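# Line up four dominoes flat in one row

## Task

Put all four dominoes lying flat on the table in a single straight line, each almost touching the next, with either every one joined end to end or every one joined side to side.

## Robot and tools

Robot: two arms, left_arm and right_arm, each ending in a five-fingered hand (right_arm a right hand, left_arm its mirror). Base poses in the scene frame: left_arm at (-0.023, +0.335, +0.035) m, right_arm at (-0.036, -0.235, +0.013) m, both turned only slightly about z. A camera stand sits behind the arms.

Frames. Scene frame: origin at table-top height halfway between the arms' nominal bases, +z up, +x outward over the table, left_arm toward +y (names are not image sides). Each arm's reported hand poses, velocities, targets and wrist-camera poses are in that arm's own base frame; fixed cameras and the table use the scene frame. Motion offsets use the current Hand target's own axes. The hand point is 0.05 m in front of the palm and 0.15 m from the wrist face along the fingers: its +z runs along straight fingers, +y out of the palm, +x across the palm away from the thumb on the right hand (toward the thumb on the left). Straight fingers extend 0.06-0.07 m past it along +z and lie 0.06 m behind it along -y. A wrist bracket on the little-finger side can collide with things.

A row is 28 numbers, each in [-1, 1], always covering both arms: left_arm dx, dy, dz, rx, ry, rz; left hand little, ring, middle, index, thumb_bend, thumb_turn, force_limit, speed; then the same 14 for right_arm and its hand. The six pose numbers are an offset (not a pose) from the arm's Hand target as it was when the action or move began, along that target's axes; 1.0 equals 0.6 m or 180 degrees, and rx, ry, rz form one rotation vector. Every row of an action counts from that same start, so resending an offset moves further. All zeros re-requests the current Hand target. Finger numbers are absolute targets: -1 open/straight, +1 closed/curled; thumb_turn -1 beside the palm, +1 facing the fingers. force_limit runs from about 0 N at -1 to 10 N at +1 (15 N for both thumb motors); speed rises from near zero at -1 to full at +0.48 and stays full above. No value means 'unchanged': to keep a hand as is, repeat the eight hand numbers you last sent it (if none sent yet in this scene, its hand_measured plus hand_force_limit and hand_speed). With the thumb turned in, the hand grips objects roughly 0.035-0.065 m thick. For gentle closing use speed -0.94 or lower. To tighten, raise force_limit and send a target more closed than hand_measured; to loosen, send one more open.

Tools:
- execute_actions(actions, cameras): actions is a list of actions; each action is up to 15 rows, one per 1/30 s step, the last row repeated to fill 15. Images come back only when actions is empty or cameras names them (["all"] for all).
- move(target, speed, blend, blocking, cameras): target is one 28-number row or up to 15 rows; every row's offsets count from the same starting Hand targets. Straight-line paths, turning the short way; at least 0.5 s, cut off after 10 s. speed in m/s, 0.002 to 4.3, default 0.25 (turns up to twice that in rad/s), one value or one per target. blend in m rounds corners of a list; 0 stops at each. Hand numbers of the first row are sent at start, later ones on arrival. Paths ignore obstacles and the other arm; avoid routing near an arm's own base. blocking=false returns after about 0.5 s while the move continues.
- wait(seconds 0 to 10, cameras): lets time pass with last commands held.
- stop(cameras): brakes a running move.
- zoom_image(camera, region [x0, y0, x1, y1] pixels, max 504 by 504): closer view of a camera's newest image.
- show_instructions(): shows reference pages.
- finished_scene(scene): ends the current scene, given its number; irreversible.
Cameras: cam_head_left, cam_head_right, cam_high, cam_low, cam_left_wrist, cam_right_wrist, all 672x504, with calibration supplied (fixed cameras may be a few mm or degrees off).

Results give each arm's end_effector_position (m) and end_effector_quat_wxyz in its base frame, its Hand target (next offsets start from it), joint positions, velocities and torques, and per hand hand_measured, hand_stopped_by (moving, target, force, stalled, fault), hand_load_n (positive pushes a finger open; falling near 0 suggests a lost grip), hand_force_limit and hand_speed. move adds a 'move:' line with the ending (done, off_target, moving, held, fault) and any limits (paced = pose clipped, held = steps withheld). Arms often rest 1-3 cm (up to 5 cm) short, usually low, without touching anything; resend the gap as an offset. Orientation commands are clipped to 40 degrees from the measured one per step. A MOTOR HOT line warns of heating; at 100 °C an arm goes limp for 30-60 s, so avoid long stretched poses, pushing at unreachable poses or holding loads long.

Avoid: dropping dominoes or releasing them while moving, letting anything fall or stay off the table, fast strikes or hard presses on the table or fixed objects, pinching or bumping the other arm or hand, excessive finger force or twisting. Small external nudges may shift loose pieces; check the final row with cameras before ending.

Each tool is called as a command line: name --argument value for each argument, lists and objects as JSON in quotes; but a table of rows of numbers goes row by row, as --pt "numbers of a row", without its own name.

Reference images:

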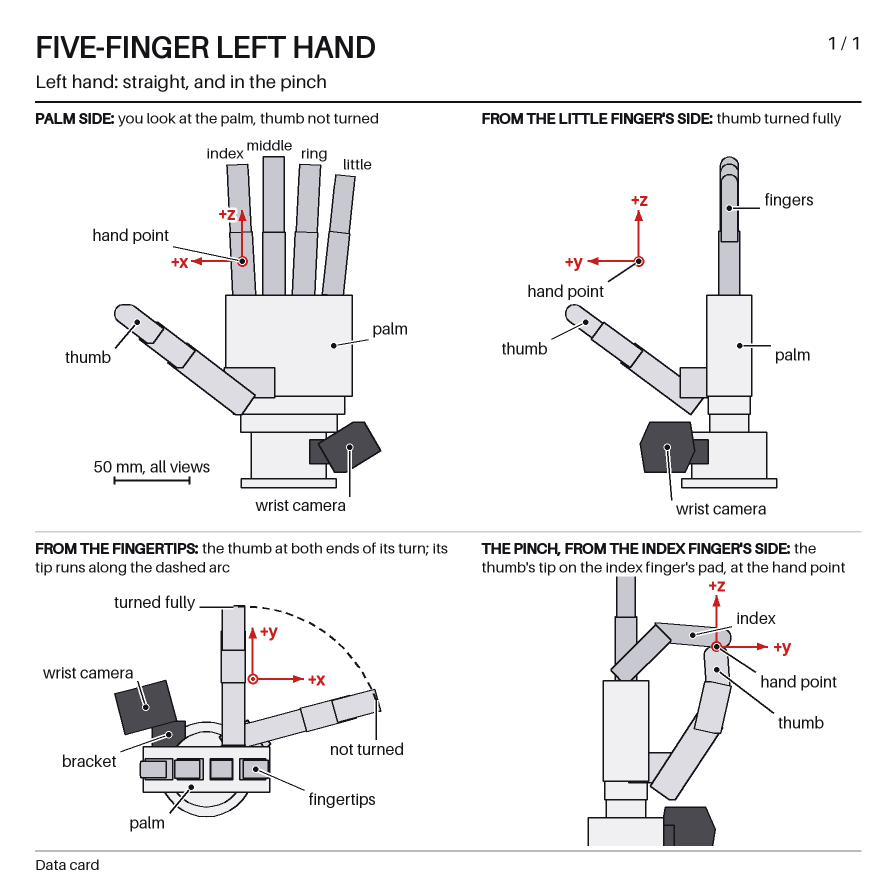

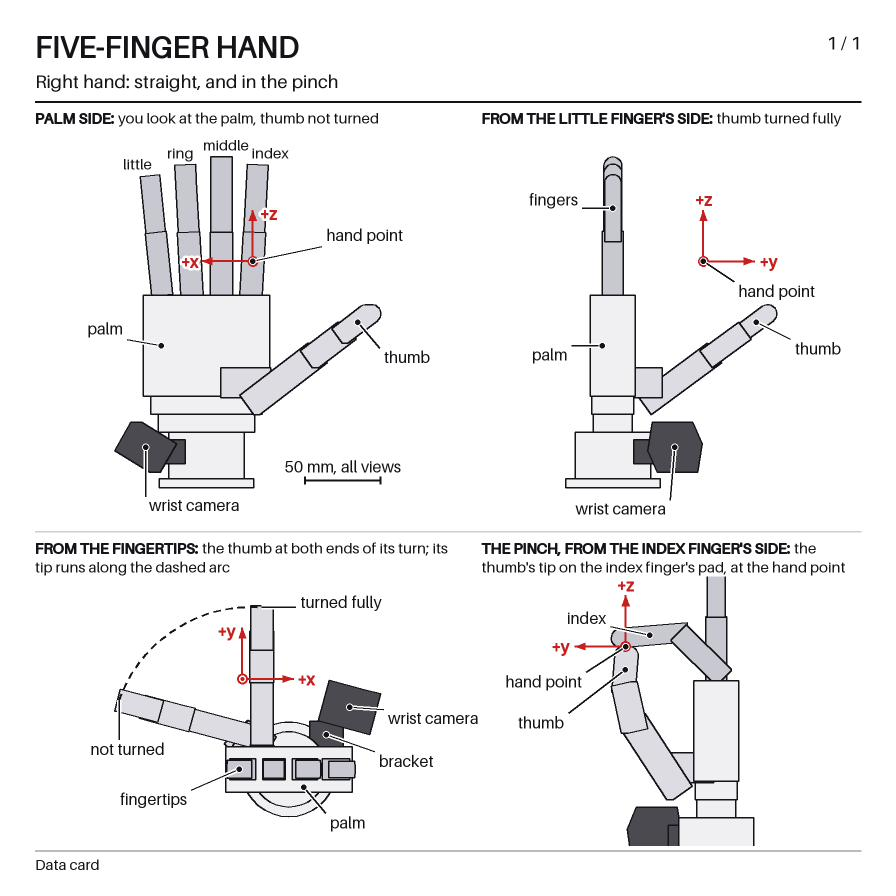

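## Session

execute_actions --actions '[]'

Scene clock: 0.00 s.
left_arm: end_effector_position=(+0.3658, -0.1542, +0.0793) hand_measured=(-1.000, -1.000, -1.000, -1.000, -1.000, -1.000) hand_load_n=(+0.0, +0.0, +0.0, +0.0, +0.0, +0.0) hand_stopped_by=(target, target, target, target, target, target) hand_force_limit=0.00 hand_speed=-0.80 end_effector_quat_wxyz=(-0.006, +0.889, -0.402, -0.219) | right_arm: end_effector_position=(+0.5625, -0.3437, +0.2316) hand_measured=(-1.000, -1.000, -1.000, -1.000, -1.000, -1.000) hand_load_n=(+0.0, +0.0, +0.0, +0.0, +0.0, +0.0) hand_stopped_by=(target, target, target, target, target, target) hand_force_limit=0.00 hand_speed=-0.80 end_effector_quat_wxyz=(+0.126, -0.495, +0.652, -0.560)
Joint positions: left_arm=[-0.267 1.783 1.345 -1.566 -0.079 -1.006] | right_arm=[-0.506 1.522 1.188 -0.021 0.183 -0.36]
Joint velocities: within noise
Joint torques (N m): no reading
Heat: left arm: hottest elbow 29 °C; right arm: hottest waist 28 °C.
Hand target: left_arm +0.3713, -0.1557, +0.0796; -0.006, +0.890, -0.402, -0.216 | right_arm +0.5700, -0.3478, +0.2516; +0.132, -0.487, +0.645, -0.574

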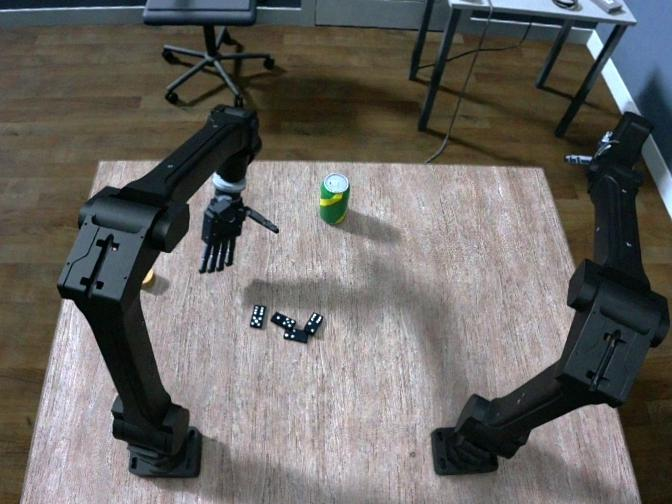

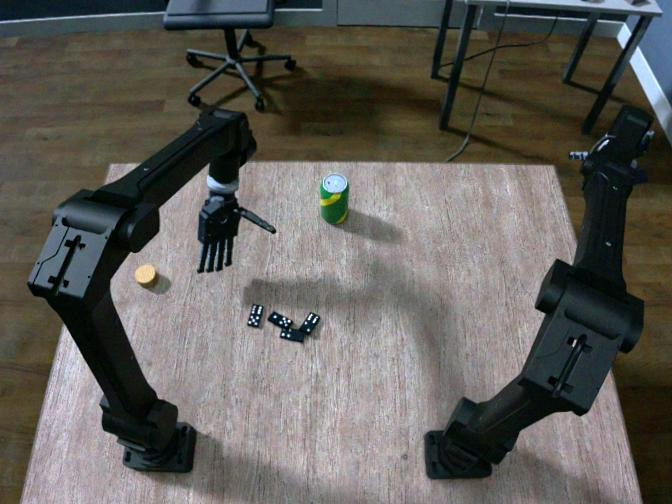

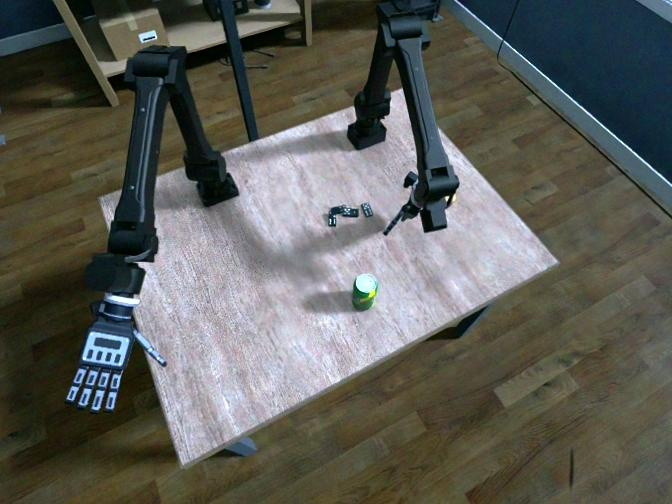

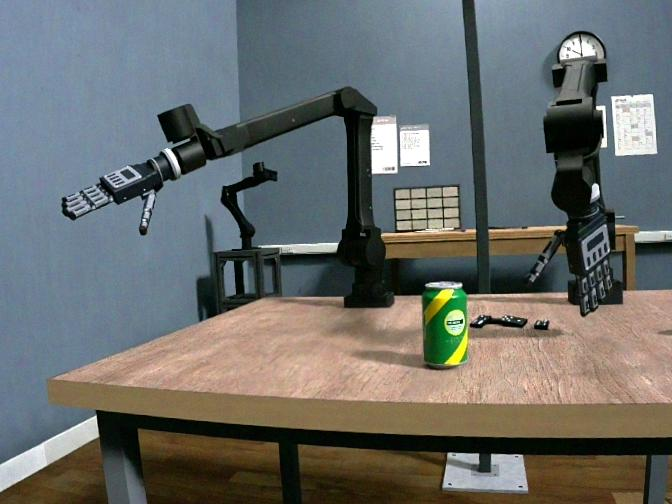

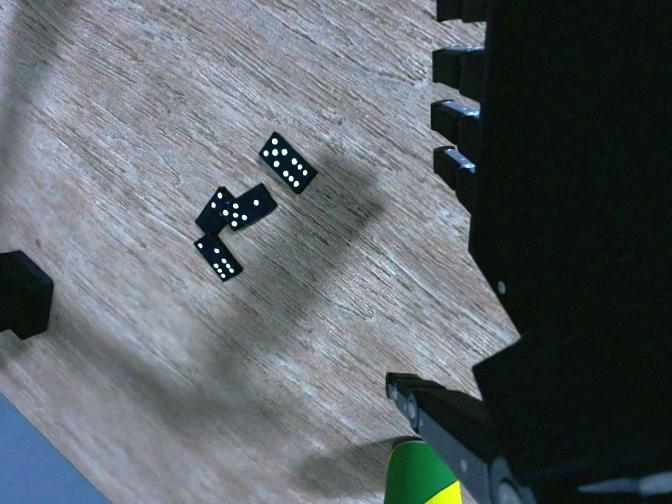

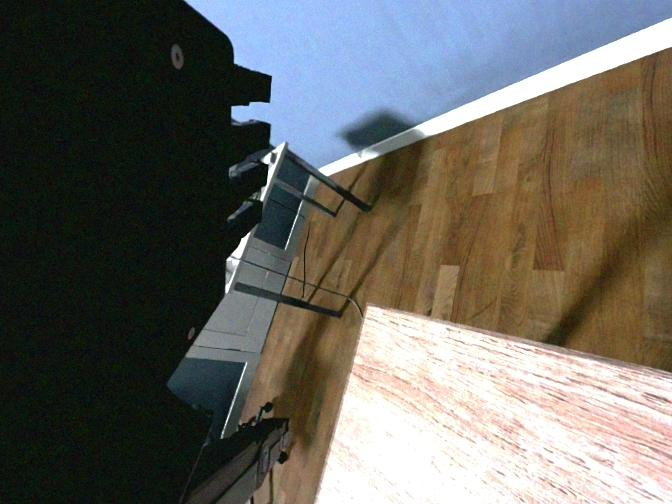

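zoom_image --camera "cam_head_left" --region '[190, 260, 390, 380]'

zoom_image --camera "cam_head_right" --region '[190, 260, 390, 380]'

zoom_image --camera "cam_high" --region '[290, 160, 430, 260]'

zoom_image --camera "cam_left_wrist" --region '[150, 100, 350, 300]'

zoom_image --camera "cam_low" --region '[430, 280, 630, 360]'

Scaled by 2.520 from the camera's 672x504 image, which has a finer 960x720 frame.

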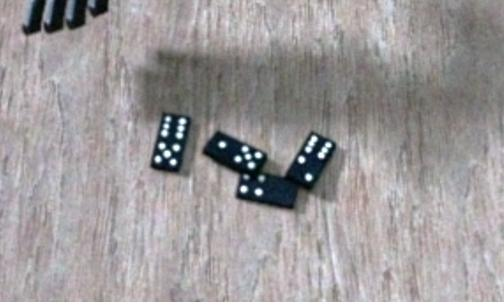

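Scaled by 2.520 from the camera's 672x504 image, which has a finer 960x720 frame.

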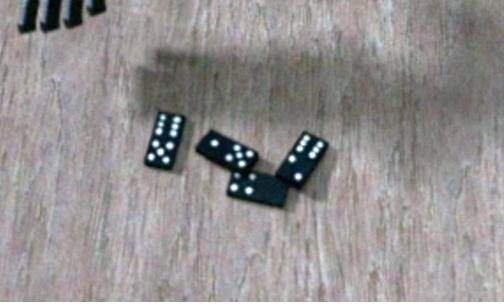

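Scaled by 3.600 from the camera's 672x504 image, which has a finer 960x720 frame.

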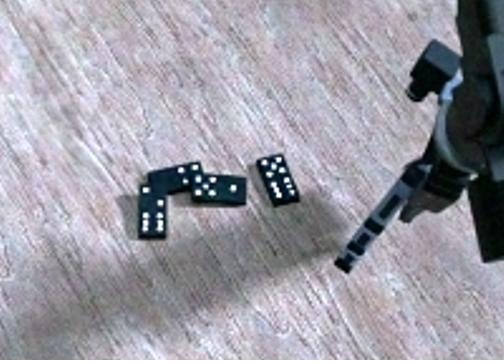

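Scaled by 2.520 from the camera's 672x504 image, which has a finer 960x720 frame.

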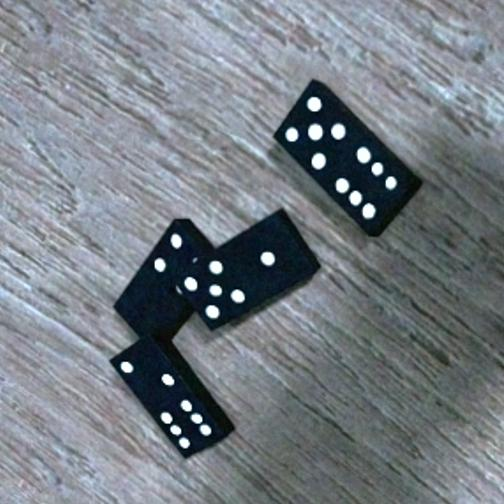

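Scaled by 2.520 from the camera's 672x504 image, which has a finer 960x720 frame.

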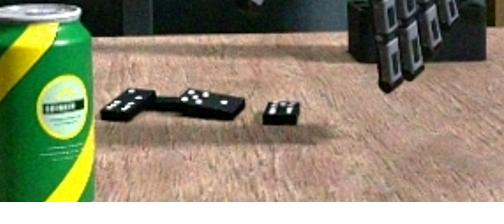

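move --target '[0.0212,0.432,0.0295,0.0539,0.1282,0,1,1,1,-1,-1,-1,0,0,0,0,0,0,0,0,-1,-1,-1,-1,-1,-1,0,-0.8]' --speed 0.15 --cameras '["cam_left_wrist","cam_head_left","cam_low"]'

Scene clock: 100.93 s.
left_arm: end_effector_position=(+0.1897, -0.3357, +0.1027) hand_measured=(+1.000, +1.000, +1.000, -1.000, -1.000, -1.000) hand_load_n=(+0.0, +0.0, +0.0, +0.0, +0.0, +0.0) hand_stopped_by=(target, target, target, target, target, target) hand_force_limit=0.00 hand_speed=0.00 end_effector_quat_wxyz=(+0.000, +0.911, -0.413, -0.001) | right_arm: end_effector_position=(+0.5625, -0.3437, +0.2316) hand_measured=(-1.000, -1.000, -1.000, -1.000, -1.000, -1.000) hand_load_n=(+0.0, +0.0, +0.0, +0.0, +0.0, -0.5) hand_stopped_by=(target, target, target, target, target, target) hand_force_limit=0.00 hand_speed=-0.80 end_effector_quat_wxyz=(+0.126, -0.495, +0.652, -0.560)
Joint positions: left_arm=[-0.902 1.32 0.936 -1.188 0.001 -1.622] | right_arm=[-0.506 1.522 1.188 -0.021 0.183 -0.36]
Joint torques (N m): left_arm=[-1.79 -9 8.47 0.14 -0.11 -0.18] | right_arm=[0.73 -15.74 13.24 2.67 -0.01 0.04]
Heat: left arm: hottest elbow 34 °C; right arm: hottest elbow 32 °C.
Hand target: left_arm +0.1859, -0.3369, +0.1005; -0.001, +0.911, -0.412, +0.001 | right_arm +0.5700, -0.3478, +0.2516; +0.132, -0.487, +0.645, -0.574
Off the commanded pose: left_arm 0.005 m, 0 deg | right_arm 0.022 m, 2 deg.
move: off_target (right_arm)
camera_calibration:
cam_left_wrist: T_world_to_cam=[[0.876741, 0.4792, -0.0411396, -0.000032567], [0.409513, -0.6989, 0.586377, -0.385542], [0.25224, -0.530948, -0.808993, -0.0326288], [0, 0, 0, 1]] pos_world=[0.166143, -0.286764, 0.199675]
Images, in order (width x height): cam_head_left 672x504, cam_low 672x504, cam_left_wrist 672x504.

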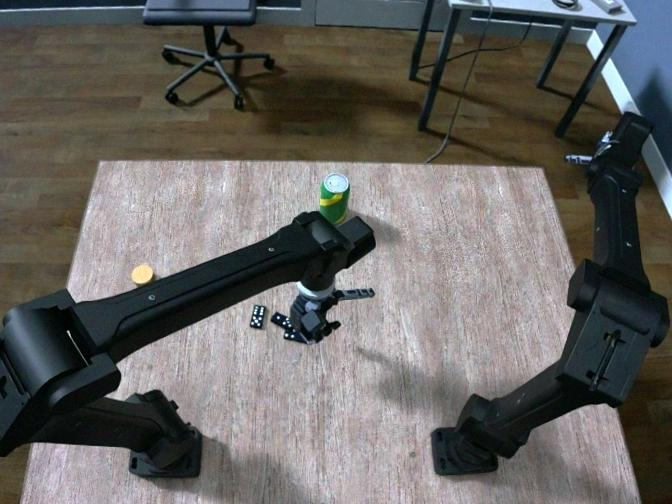

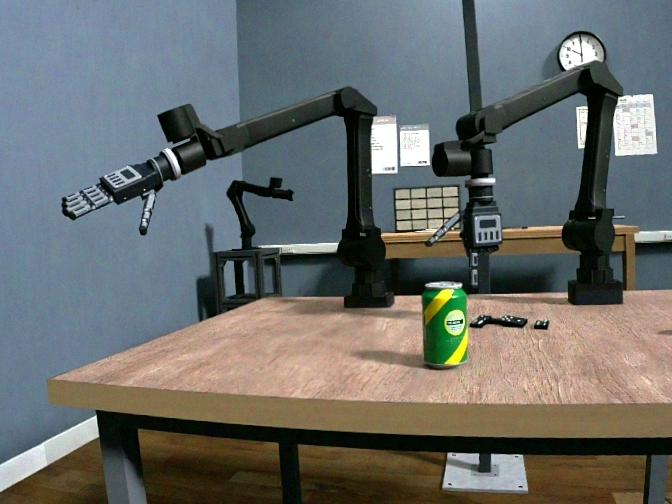

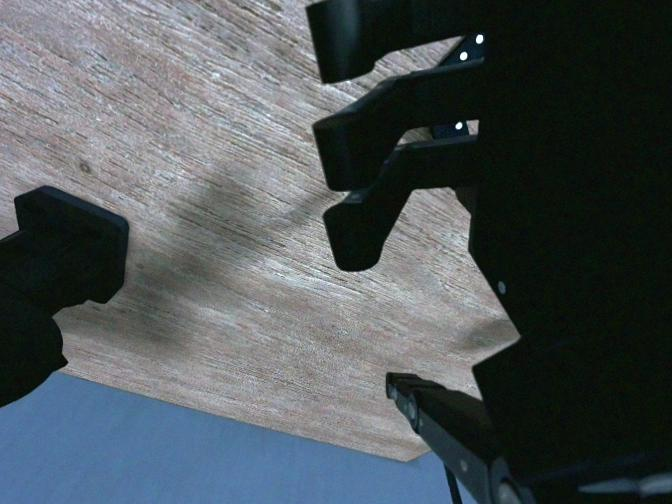

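execute_actions --actions '[]' --cameras '["cam_high","cam_head_right","cam_left_wrist","cam_low"]'

zoom_image --camera "cam_high" --region '[270, 140, 410, 240]'

zoom_image --camera "cam_low" --region '[430, 230, 590, 350]'

zoom_image --camera "cam_head_right" --region '[240, 270, 380, 370]'

Scene clock: 111.03 s.
left_arm: end_effector_position=(+0.1897, -0.3357, +0.1027) hand_measured=(+1.000, +1.000, +1.000, -1.000, -1.000, -1.000) hand_load_n=(+0.0, +0.0, +0.0, +0.0, +0.0, +0.0) hand_stopped_by=(target, target, target, target, target, target) hand_force_limit=0.00 hand_speed=0.00 end_effector_quat_wxyz=(+0.000, +0.911, -0.413, -0.001) | right_arm: end_effector_position=(+0.5625, -0.3437, +0.2316) hand_measured=(-1.000, -1.000, -1.000, -1.000, -1.000, -1.000) hand_load_n=(+0.0, +0.0, +0.0, +0.0, +0.0, -0.5) hand_stopped_by=(target, target, target, target, target, target) hand_force_limit=0.00 hand_speed=-0.80 end_effector_quat_wxyz=(+0.126, -0.495, +0.652, -0.560)
Joint positions: left_arm=[-0.902 1.32 0.936 -1.188 0.001 -1.622] | right_arm=[-0.506 1.522 1.188 -0.021 0.183 -0.36]
Joint velocities: within noise
Joint torques (N m): left_arm=[-1.85 -9.05 8.44 0.17 -0.12 -0.17] | right_arm=[0.32 -15.56 13.14 2.56 -0.01 0]
Heat: left arm: hottest elbow 34 °C; right arm: hottest elbow 32 °C.
Hand target: left_arm +0.1858, -0.3369, +0.1005; -0.001, +0.911, -0.412, +0.001 | right_arm +0.5700, -0.3478, +0.2516; +0.132, -0.487, +0.645, -0.574
Off the commanded pose: left_arm 0.005 m, 0 deg | right_arm 0.022 m, 2 deg.
camera_calibration:
cam_left_wrist: T_world_to_cam=[[0.876537, 0.47957, -0.04117, 0.00011251], [0.409825, -0.698721, 0.586372, -0.385541], [0.25244, -0.530849, -0.808995, -0.0326332], [0, 0, 0, 1]] pos_world=[0.166143, -0.286763, 0.199675]
Images, in order (width x height): cam_head_right 672x504, cam_high 672x504, cam_low 672x504, cam_left_wrist 672x504.

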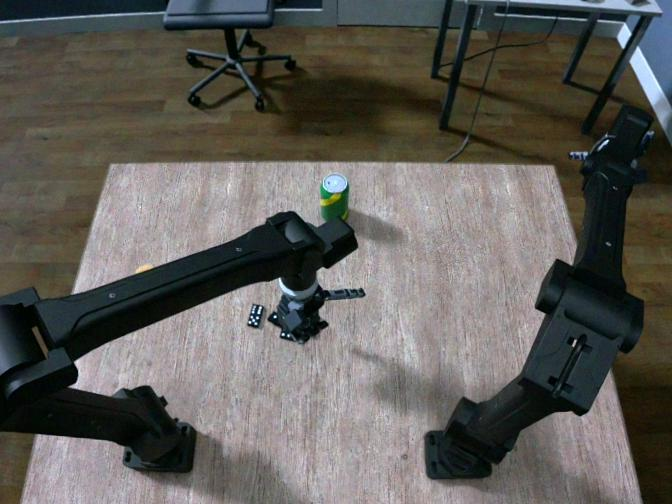

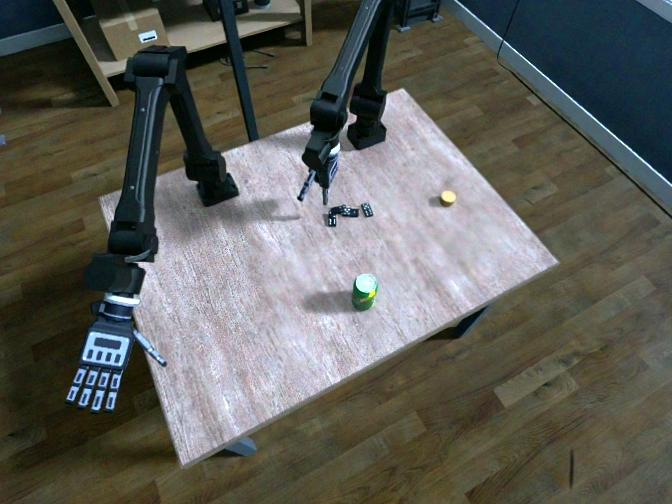

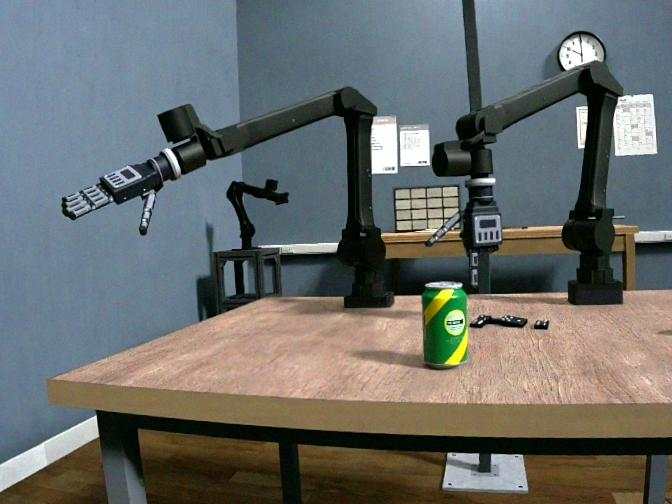

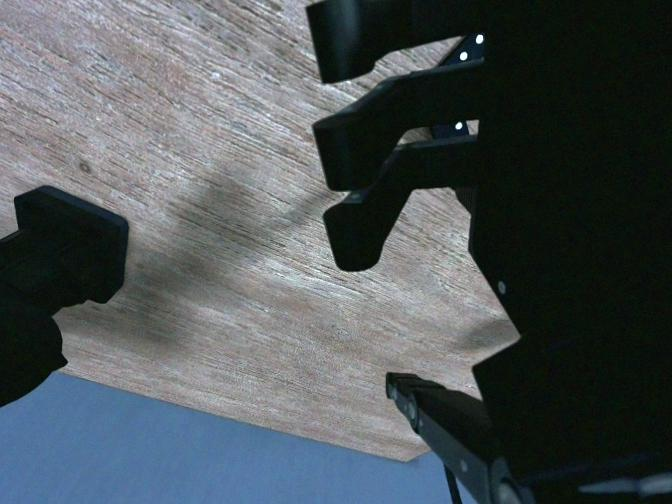

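Scaled by 3.600 from the camera's 672x504 image, which has a finer 960x720 frame.

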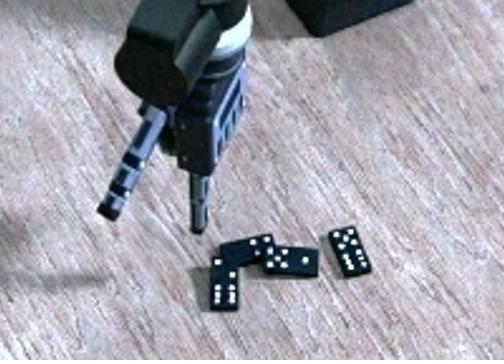

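Scaled by 3.150 from the camera's 672x504 image, which has a finer 960x720 frame.

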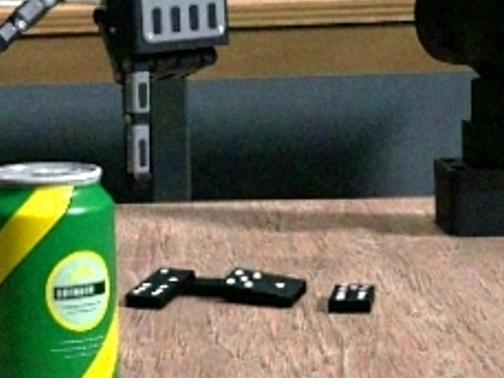

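Scaled by 3.600 from the camera's 672x504 image, which has a finer 960x720 frame.

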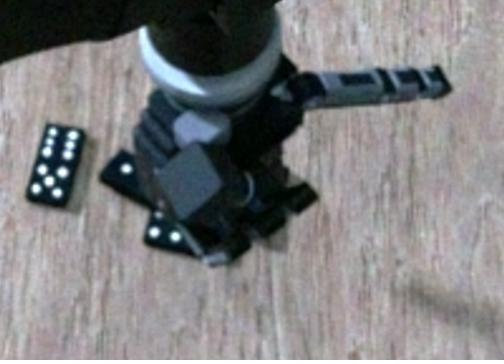

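move --target '[-0.0165,0.0188,0.0833,0,0,0,1,1,1,-1,-1,-1,0,0,0,0,0,0,0,0,-1,-1,-1,-1,-1,-1,0,-0.8]' --speed 0.15 --cameras '["cam_high","cam_low","cam_head_right"]'

zoom_image --camera "cam_high" --region '[300, 180, 380, 240]'

zoom_image --camera "cam_low" --region '[440, 270, 560, 360]'

Scene clock: 161.47 s.
left_arm: end_effector_position=(+0.1749, -0.3357, +0.0583) hand_measured=(+1.000, +1.000, +1.000, -1.000, -1.000, -1.000) hand_load_n=(+0.0, +0.0, +0.0, +0.0, +0.0, +0.0) hand_stopped_by=(target, target, target, target, target, target) hand_force_limit=0.00 hand_speed=0.00 end_effector_quat_wxyz=(+0.004, +0.911, -0.413, +0.006) | right_arm: end_effector_position=(+0.5625, -0.3437, +0.2316) hand_measured=(-1.000, -1.000, -1.000, -1.000, -1.000, -1.000) hand_load_n=(+0.0, +0.0, +0.0, +0.0, +0.0, -0.5) hand_stopped_by=(target, target, target, target, target, target) hand_force_limit=0.00 hand_speed=-0.80 end_effector_quat_wxyz=(+0.126, -0.495, +0.652, -0.560)
Joint positions: left_arm=[-0.937 1.343 0.826 -1.04 0.001 -1.657] | right_arm=[-0.506 1.522 1.188 -0.021 0.183 -0.36]
Joint torques (N m): left_arm=[-1.9 -7.12 8.2 0.24 -0.11 -0.17] | right_arm=[0.09 -15.5 13.22 2.7 0 0.01]
Heat: left arm: hottest elbow 34 °C; right arm: hottest elbow 34 °C.
Hand target: left_arm +0.1708, -0.3369, +0.0505; -0.001, +0.911, -0.412, +0.001 | right_arm +0.5700, -0.3478, +0.2516; +0.132, -0.487, +0.645, -0.574
Off the commanded pose: left_arm 0.009 m, 1 deg | right_arm 0.022 m, 2 deg.
move: off_target (right_arm)
Images, in order (width x height): cam_head_right 672x504, cam_high 672x504, cam_low 672x504.

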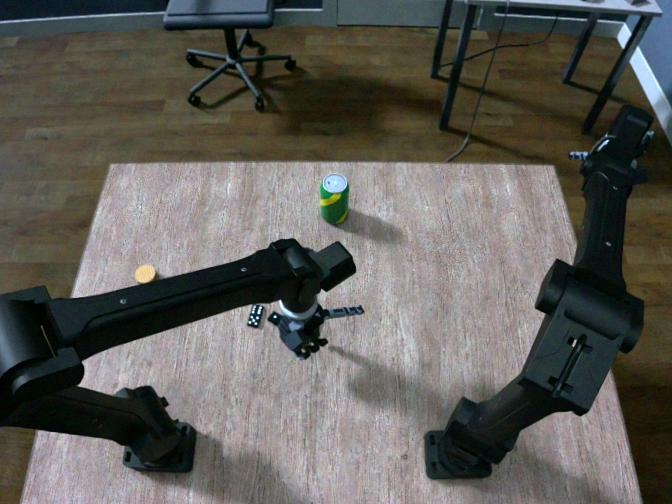

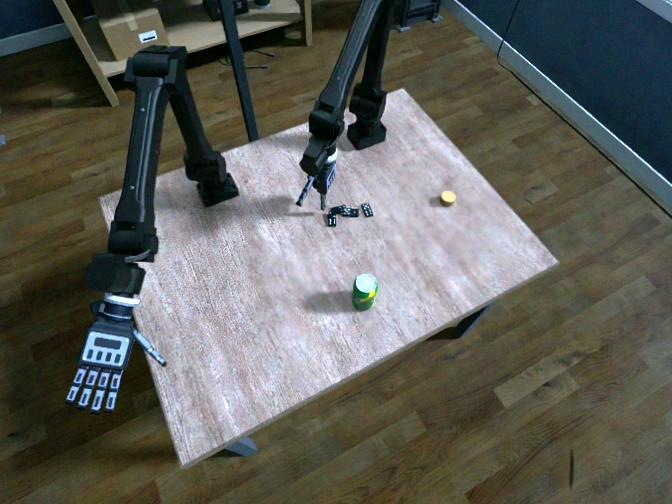

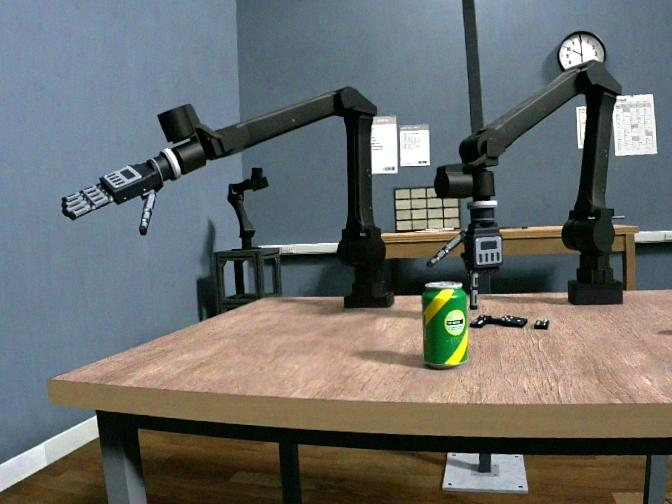

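Scaled by 6.300 from the camera's 672x504 image, which has a finer 960x720 frame.

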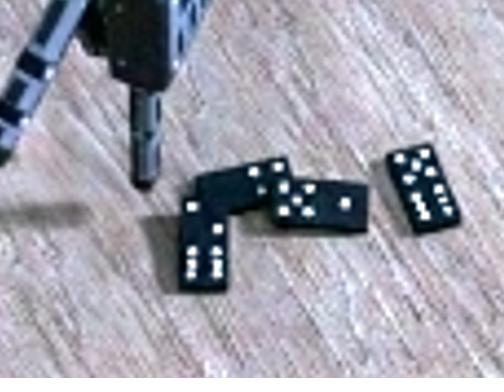

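Scaled by 4.200 from the camera's 672x504 image, which has a finer 960x720 frame.

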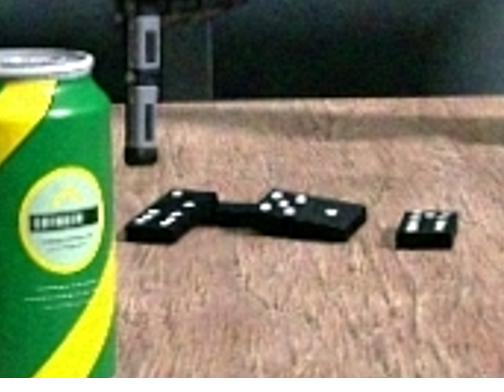

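move --target '[-0.0233,-0.0139,0.0175,0,0,0,1,1,1,-1,-1,-1,0,0,0,0,0,0,0,0,-1,-1,-1,-1,-1,-1,0,-0.8]' --speed 0.1 --cameras '["cam_high","cam_low"]'

zoom_image --camera "cam_high" --region '[300, 180, 380, 240]'

zoom_image --camera "cam_low" --region '[440, 270, 560, 360]'

Scene clock: 184.13 s.
left_arm: end_effector_position=(+0.1659, -0.3234, +0.0409) hand_measured=(+1.000, +1.000, +1.000, -1.000, -1.000, -1.000) hand_load_n=(+0.0, +0.0, +0.5, +0.0, +0.0, +0.0) hand_stopped_by=(target, target, target, target, target, target) hand_force_limit=0.00 hand_speed=0.00 end_effector_quat_wxyz=(-0.001, +0.911, -0.412, -0.003) | right_arm: end_effector_position=(+0.5625, -0.3437, +0.2316) hand_measured=(-1.000, -1.000, -1.000, -1.000, -1.000, -1.000) hand_load_n=(+0.0, +0.0, +0.0, +0.0, +0.0, +0.0) hand_stopped_by=(target, target, target, target, target, target) hand_force_limit=0.00 hand_speed=-0.80 end_effector_quat_wxyz=(+0.126, -0.495, +0.652, -0.560)
Joint positions: left_arm=[-0.937 1.343 0.775 -1.008 0.001 -1.658] | right_arm=[-0.506 1.522 1.188 -0.021 0.183 -0.36]
Joint torques (N m): left_arm=[-0.15 -8.53 7.75 0.16 -0.11 0.03] | right_arm=[0.73 -15.62 13.18 2.56 0 0.02]
Heat: left arm: hottest elbow 34 °C; right arm: hottest elbow 34 °C.
Hand target: left_arm +0.1680, -0.3209, +0.0401; -0.001, +0.911, -0.412, +0.001 | right_arm +0.5700, -0.3478, +0.2516; +0.132, -0.487, +0.645, -0.574
Off the commanded pose: left_arm 0.003 m, 0 deg | right_arm 0.022 m, 2 deg.
move: off_target (right_arm)
Images, in order (width x height): cam_high 672x504, cam_low 672x504.

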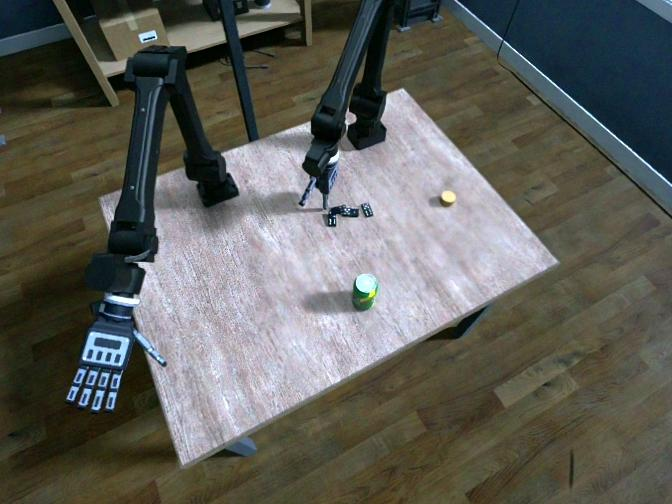

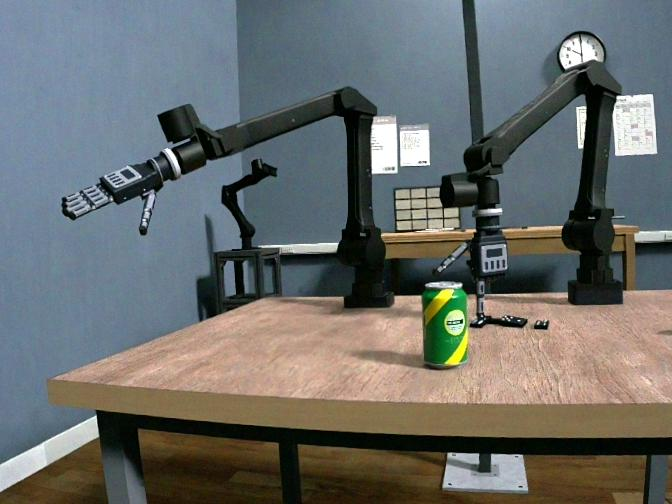

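Scaled by 6.300 from the camera's 672x504 image, which has a finer 960x720 frame.

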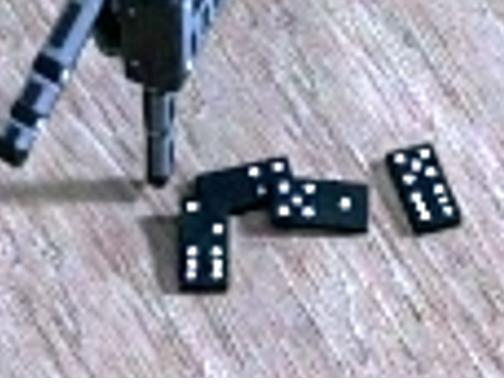

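Scaled by 4.200 from the camera's 672x504 image, which has a finer 960x720 frame.

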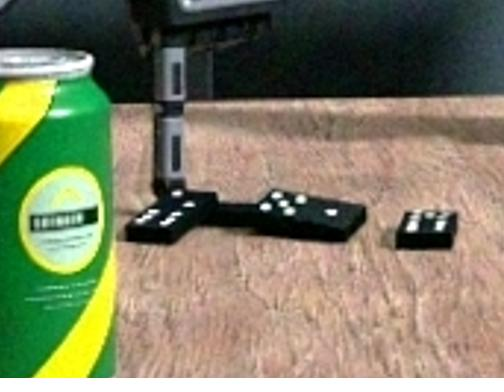

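move --pt "0 0 0.0133 0 0 0 1 1 1 -1 -1 -1 0 0 0 0 0 0 0 0 -1 -1 -1 -1 -1 -1 0 -0.8" --pt "0.0364 -0.0413 0.0133 0 0 0 1 1 1 -1 -1 -1 0 0 0 0 0 0 0 0 -1 -1 -1 -1 -1 -1 0 -0.8" --speed 0.06 --cameras '["cam_high","cam_low"]'

zoom_image --camera "cam_high" --region '[300, 180, 380, 240]'

zoom_image --camera "cam_low" --region '[440, 270, 560, 360]'

Scene clock: 192.97 s.
left_arm: end_effector_position=(+0.1811, -0.3135, +0.0316) hand_measured=(+1.000, +1.000, +1.000, -1.000, -1.000, -1.000) hand_load_n=(+0.0, +0.0, +0.5, -3.5, +0.0, +0.0) hand_stopped_by=(target, target, target, target, target, target) hand_force_limit=0.00 hand_speed=0.00 end_effector_quat_wxyz=(+0.002, +0.908, -0.418, -0.009) | right_arm: end_effector_position=(+0.5625, -0.3437, +0.2316) hand_measured=(-1.000, -1.000, -1.000, -1.000, -1.000, -1.000) hand_load_n=(+0.0, +0.0, +0.0, +0.0, +0.0, +0.0) hand_stopped_by=(target, target, target, target, target, target) hand_force_limit=0.00 hand_speed=-0.80 end_effector_quat_wxyz=(+0.126, -0.495, +0.652, -0.560)
Joint positions: left_arm=[-0.874 1.372 0.772 -0.985 0.011 -1.582] | right_arm=[-0.506 1.522 1.188 -0.021 0.183 -0.36]
Joint torques (N m): left_arm=[0.97 -5.66 11.37 0.24 -0.55 0.04] | right_arm=[0.62 -15.44 13.16 2.59 -0.03 0.04]
Heat: left arm: hottest elbow 34 °C; right arm: hottest elbow 34 °C.
Hand target: left_arm +0.2009, -0.3208, +0.0320; -0.001, +0.911, -0.412, +0.001 | right_arm +0.5700, -0.3478, +0.2516; +0.132, -0.487, +0.645, -0.574
Off the commanded pose: left_arm 0.021 m, 1 deg | right_arm 0.022 m, 2 deg.
move: off_target (left_arm, right_arm)
Images, in order (width x height): cam_high 672x504, cam_low 672x504.

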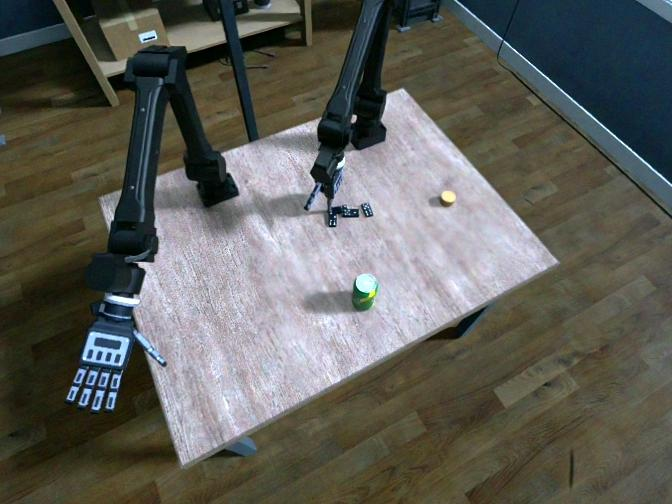

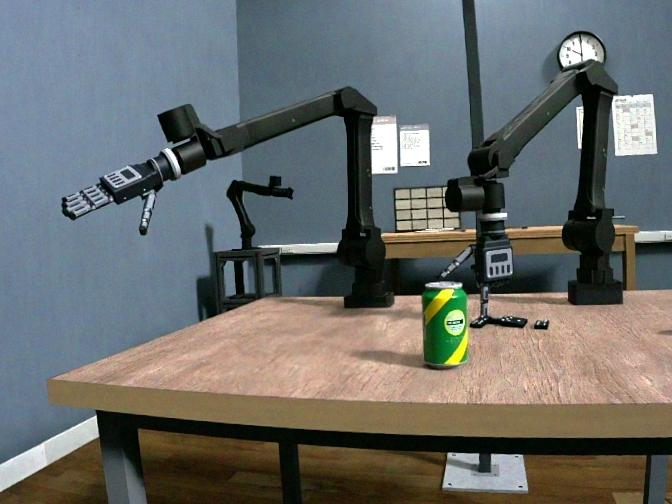

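Scaled by 6.300 from the camera's 672x504 image, which has a finer 960x720 frame.

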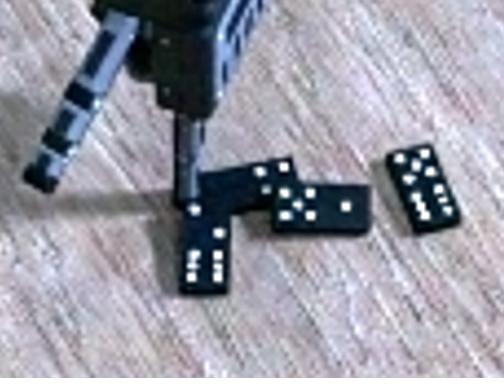

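Scaled by 4.200 from the camera's 672x504 image, which has a finer 960x720 frame.

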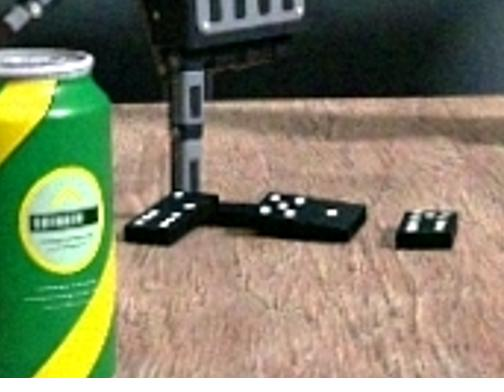

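move --pt "-0.0195 0.0272 -0.01 0 0 0 1 1 1 -1 -1 -1 0 0 0 0 0 0 0 0 -1 -1 -1 -1 -1 -1 0 -0.8" --pt "0.0068 -0.0028 -0.01 0 0 0 1 1 1 -1 -1 -1 0 0 0 0 0 0 0 0 -1 -1 -1 -1 -1 -1 0 -0.8" --speed 0.06 --cameras '["cam_high","cam_low"]'

zoom_image --camera "cam_high" --region '[300, 180, 380, 240]'

zoom_image --camera "cam_low" --region '[440, 270, 560, 360]'

Scene clock: 204.57 s.
left_arm: end_effector_position=(+0.1907, -0.3139, +0.0316) hand_measured=(+1.000, +1.000, +1.000, -1.000, -1.000, -1.000) hand_load_n=(+0.0, +0.0, +0.0, +0.0, +0.0, +0.0) hand_stopped_by=(target, target, target, target, target, target) hand_force_limit=0.00 hand_speed=0.00 end_effector_quat_wxyz=(-0.002, +0.912, -0.411, -0.006) | right_arm: end_effector_position=(+0.5625, -0.3437, +0.2316) hand_measured=(-1.000, -1.000, -1.000, -1.000, -1.000, -1.000) hand_load_n=(+0.0, +0.0, +0.0, -0.5, +0.0, +0.0) hand_stopped_by=(target, target, target, target, target, target) hand_force_limit=0.00 hand_speed=-0.80 end_effector_quat_wxyz=(+0.126, -0.495, +0.652, -0.560)
Joint positions: left_arm=[-0.86 1.385 0.787 -0.986 0.001 -1.583] | right_arm=[-0.506 1.522 1.188 -0.021 0.183 -0.36]
Joint torques (N m): left_arm=[0.26 -6.95 11.85 -0.39 -0.13 0.1] | right_arm=[0.5 -15.56 13.12 2.58 0 0.01]
Heat: left arm: hottest elbow 35 °C; right arm: hottest elbow 34 °C.
Hand target: left_arm +0.2049, -0.3229, +0.0381; -0.001, +0.911, -0.412, +0.001 | right_arm +0.5700, -0.3478, +0.2516; +0.132, -0.487, +0.645, -0.574
Off the commanded pose: left_arm 0.018 m, 1 deg | right_arm 0.022 m, 2 deg.
move: off_target (left_arm, right_arm)
Images, in order (width x height): cam_high 672x504, cam_low 672x504.

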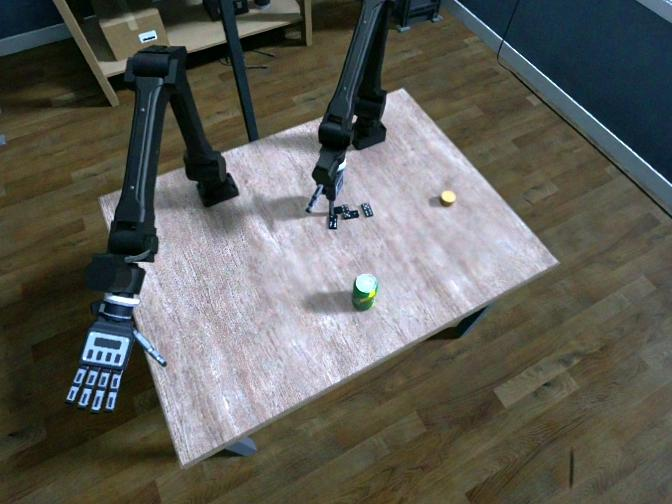

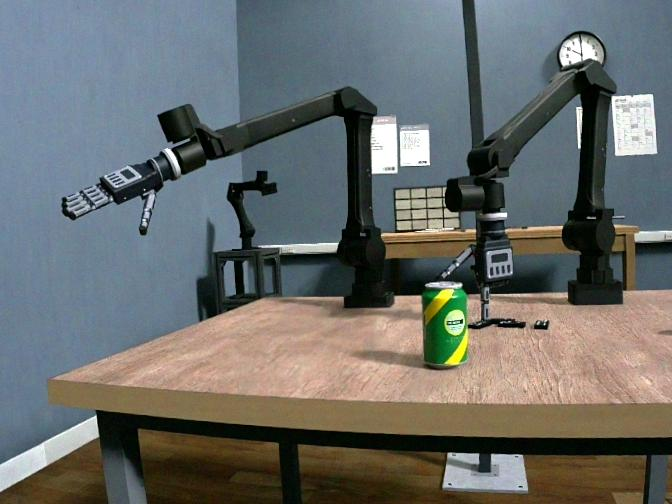

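Scaled by 6.300 from the camera's 672x504 image, which has a finer 960x720 frame.

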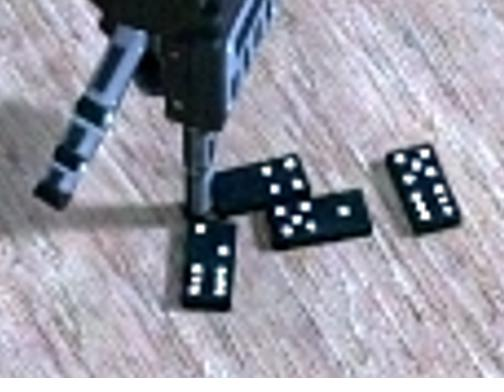

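Scaled by 4.200 from the camera's 672x504 image, which has a finer 960x720 frame.

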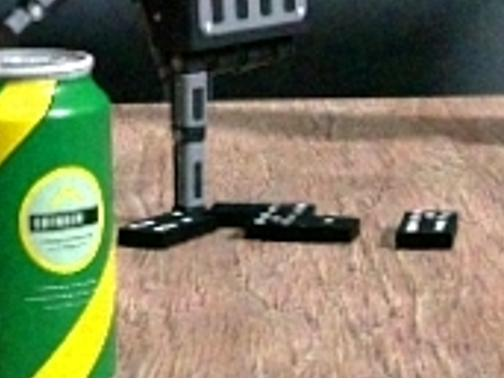

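move --pt "-0.021 0.0037 -0.045 0 0 0 1 1 1 -1 -1 -1 0 0 0 0 0 0 0 0 -1 -1 -1 -1 -1 -1 0 -0.8" --pt "-0.1002 -0.0906 -0.0417 0 0 0 1 1 1 -1 -1 -1 0 0 0 0 0 0 0 0 -1 -1 -1 -1 -1 -1 0 -0.8" --speed 0.15 --cameras '["cam_high","cam_low","cam_head_right"]'

zoom_image --camera "cam_high" --region '[300, 180, 380, 240]'

zoom_image --camera "cam_low" --region '[440, 270, 560, 360]'

Scene clock: 221.70 s.
left_arm: end_effector_position=(+0.2078, -0.2479, +0.0636) hand_measured=(+1.000, +1.000, +1.000, -1.000, -1.000, -1.000) hand_load_n=(+0.0, +0.0, +0.0, +0.0, +0.0, +0.0) hand_stopped_by=(target, target, target, target, target, target) hand_force_limit=0.00 hand_speed=0.00 end_effector_quat_wxyz=(+0.000, +0.912, -0.411, +0.005) | right_arm: end_effector_position=(+0.5625, -0.3437, +0.2316) hand_measured=(-1.000, -1.000, -1.000, -1.000, -1.000, -1.000) hand_load_n=(+0.0, +0.0, +0.0, +0.0, +0.0, -0.5) hand_stopped_by=(target, target, target, target, target, target) hand_force_limit=0.00 hand_speed=-0.80 end_effector_quat_wxyz=(+0.126, -0.495, +0.652, -0.560)
Joint positions: left_arm=[-0.672 1.223 0.739 -1.077 -0.003 -1.396] | right_arm=[-0.506 1.522 1.188 -0.021 0.183 -0.36]
Joint torques (N m): left_arm=[0.21 -7.06 8.27 -0.42 0.05 0.1] | right_arm=[0.62 -15.74 13.19 2.61 -0.01 0.01]
Heat: left arm: hottest elbow 36 °C; right arm: hottest elbow 34 °C.
Hand target: left_arm +0.2060, -0.2418, +0.0631; -0.001, +0.911, -0.412, +0.001 | right_arm +0.5700, -0.3478, +0.2516; +0.132, -0.487, +0.645, -0.574
Off the commanded pose: left_arm 0.006 m, 0 deg | right_arm 0.022 m, 2 deg.
move: off_target (right_arm)
Images, in order (width x height): cam_head_right 672x504, cam_high 672x504, cam_low 672x504.

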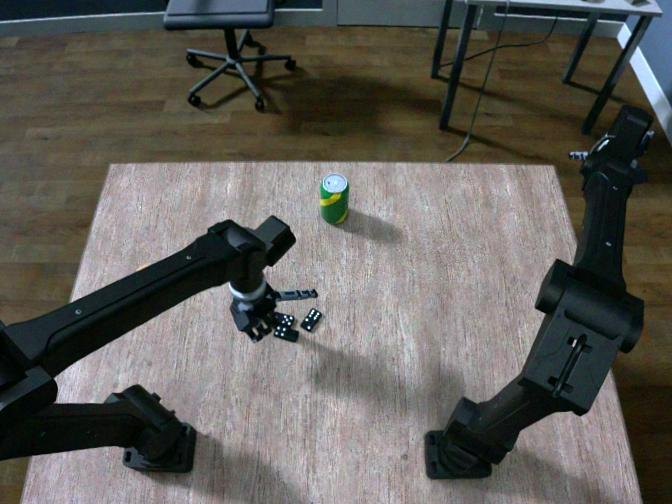

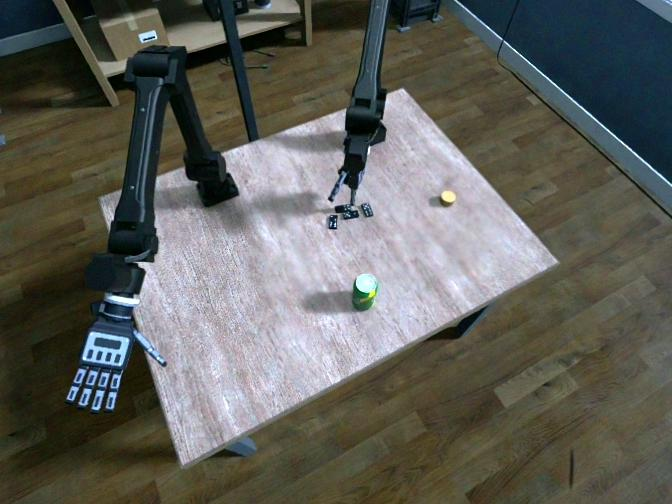

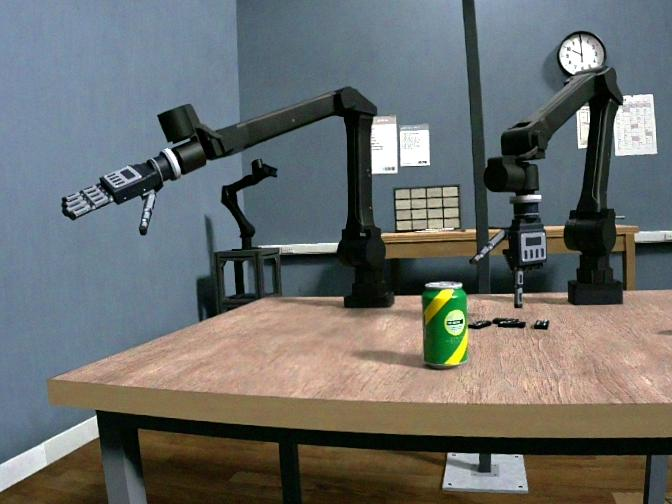

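Scaled by 6.300 from the camera's 672x504 image, which has a finer 960x720 frame.

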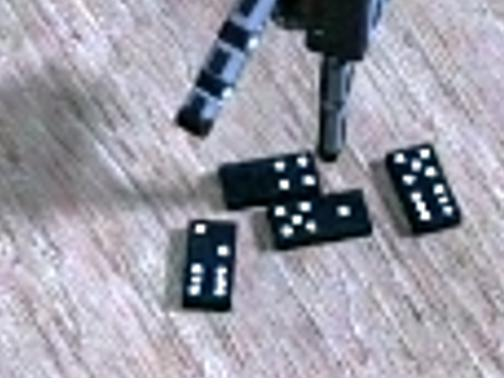

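Scaled by 4.200 from the camera's 672x504 image, which has a finer 960x720 frame.

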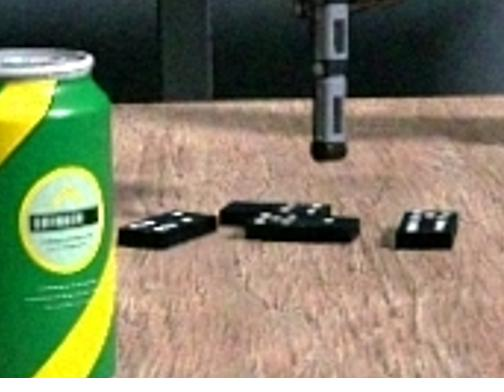

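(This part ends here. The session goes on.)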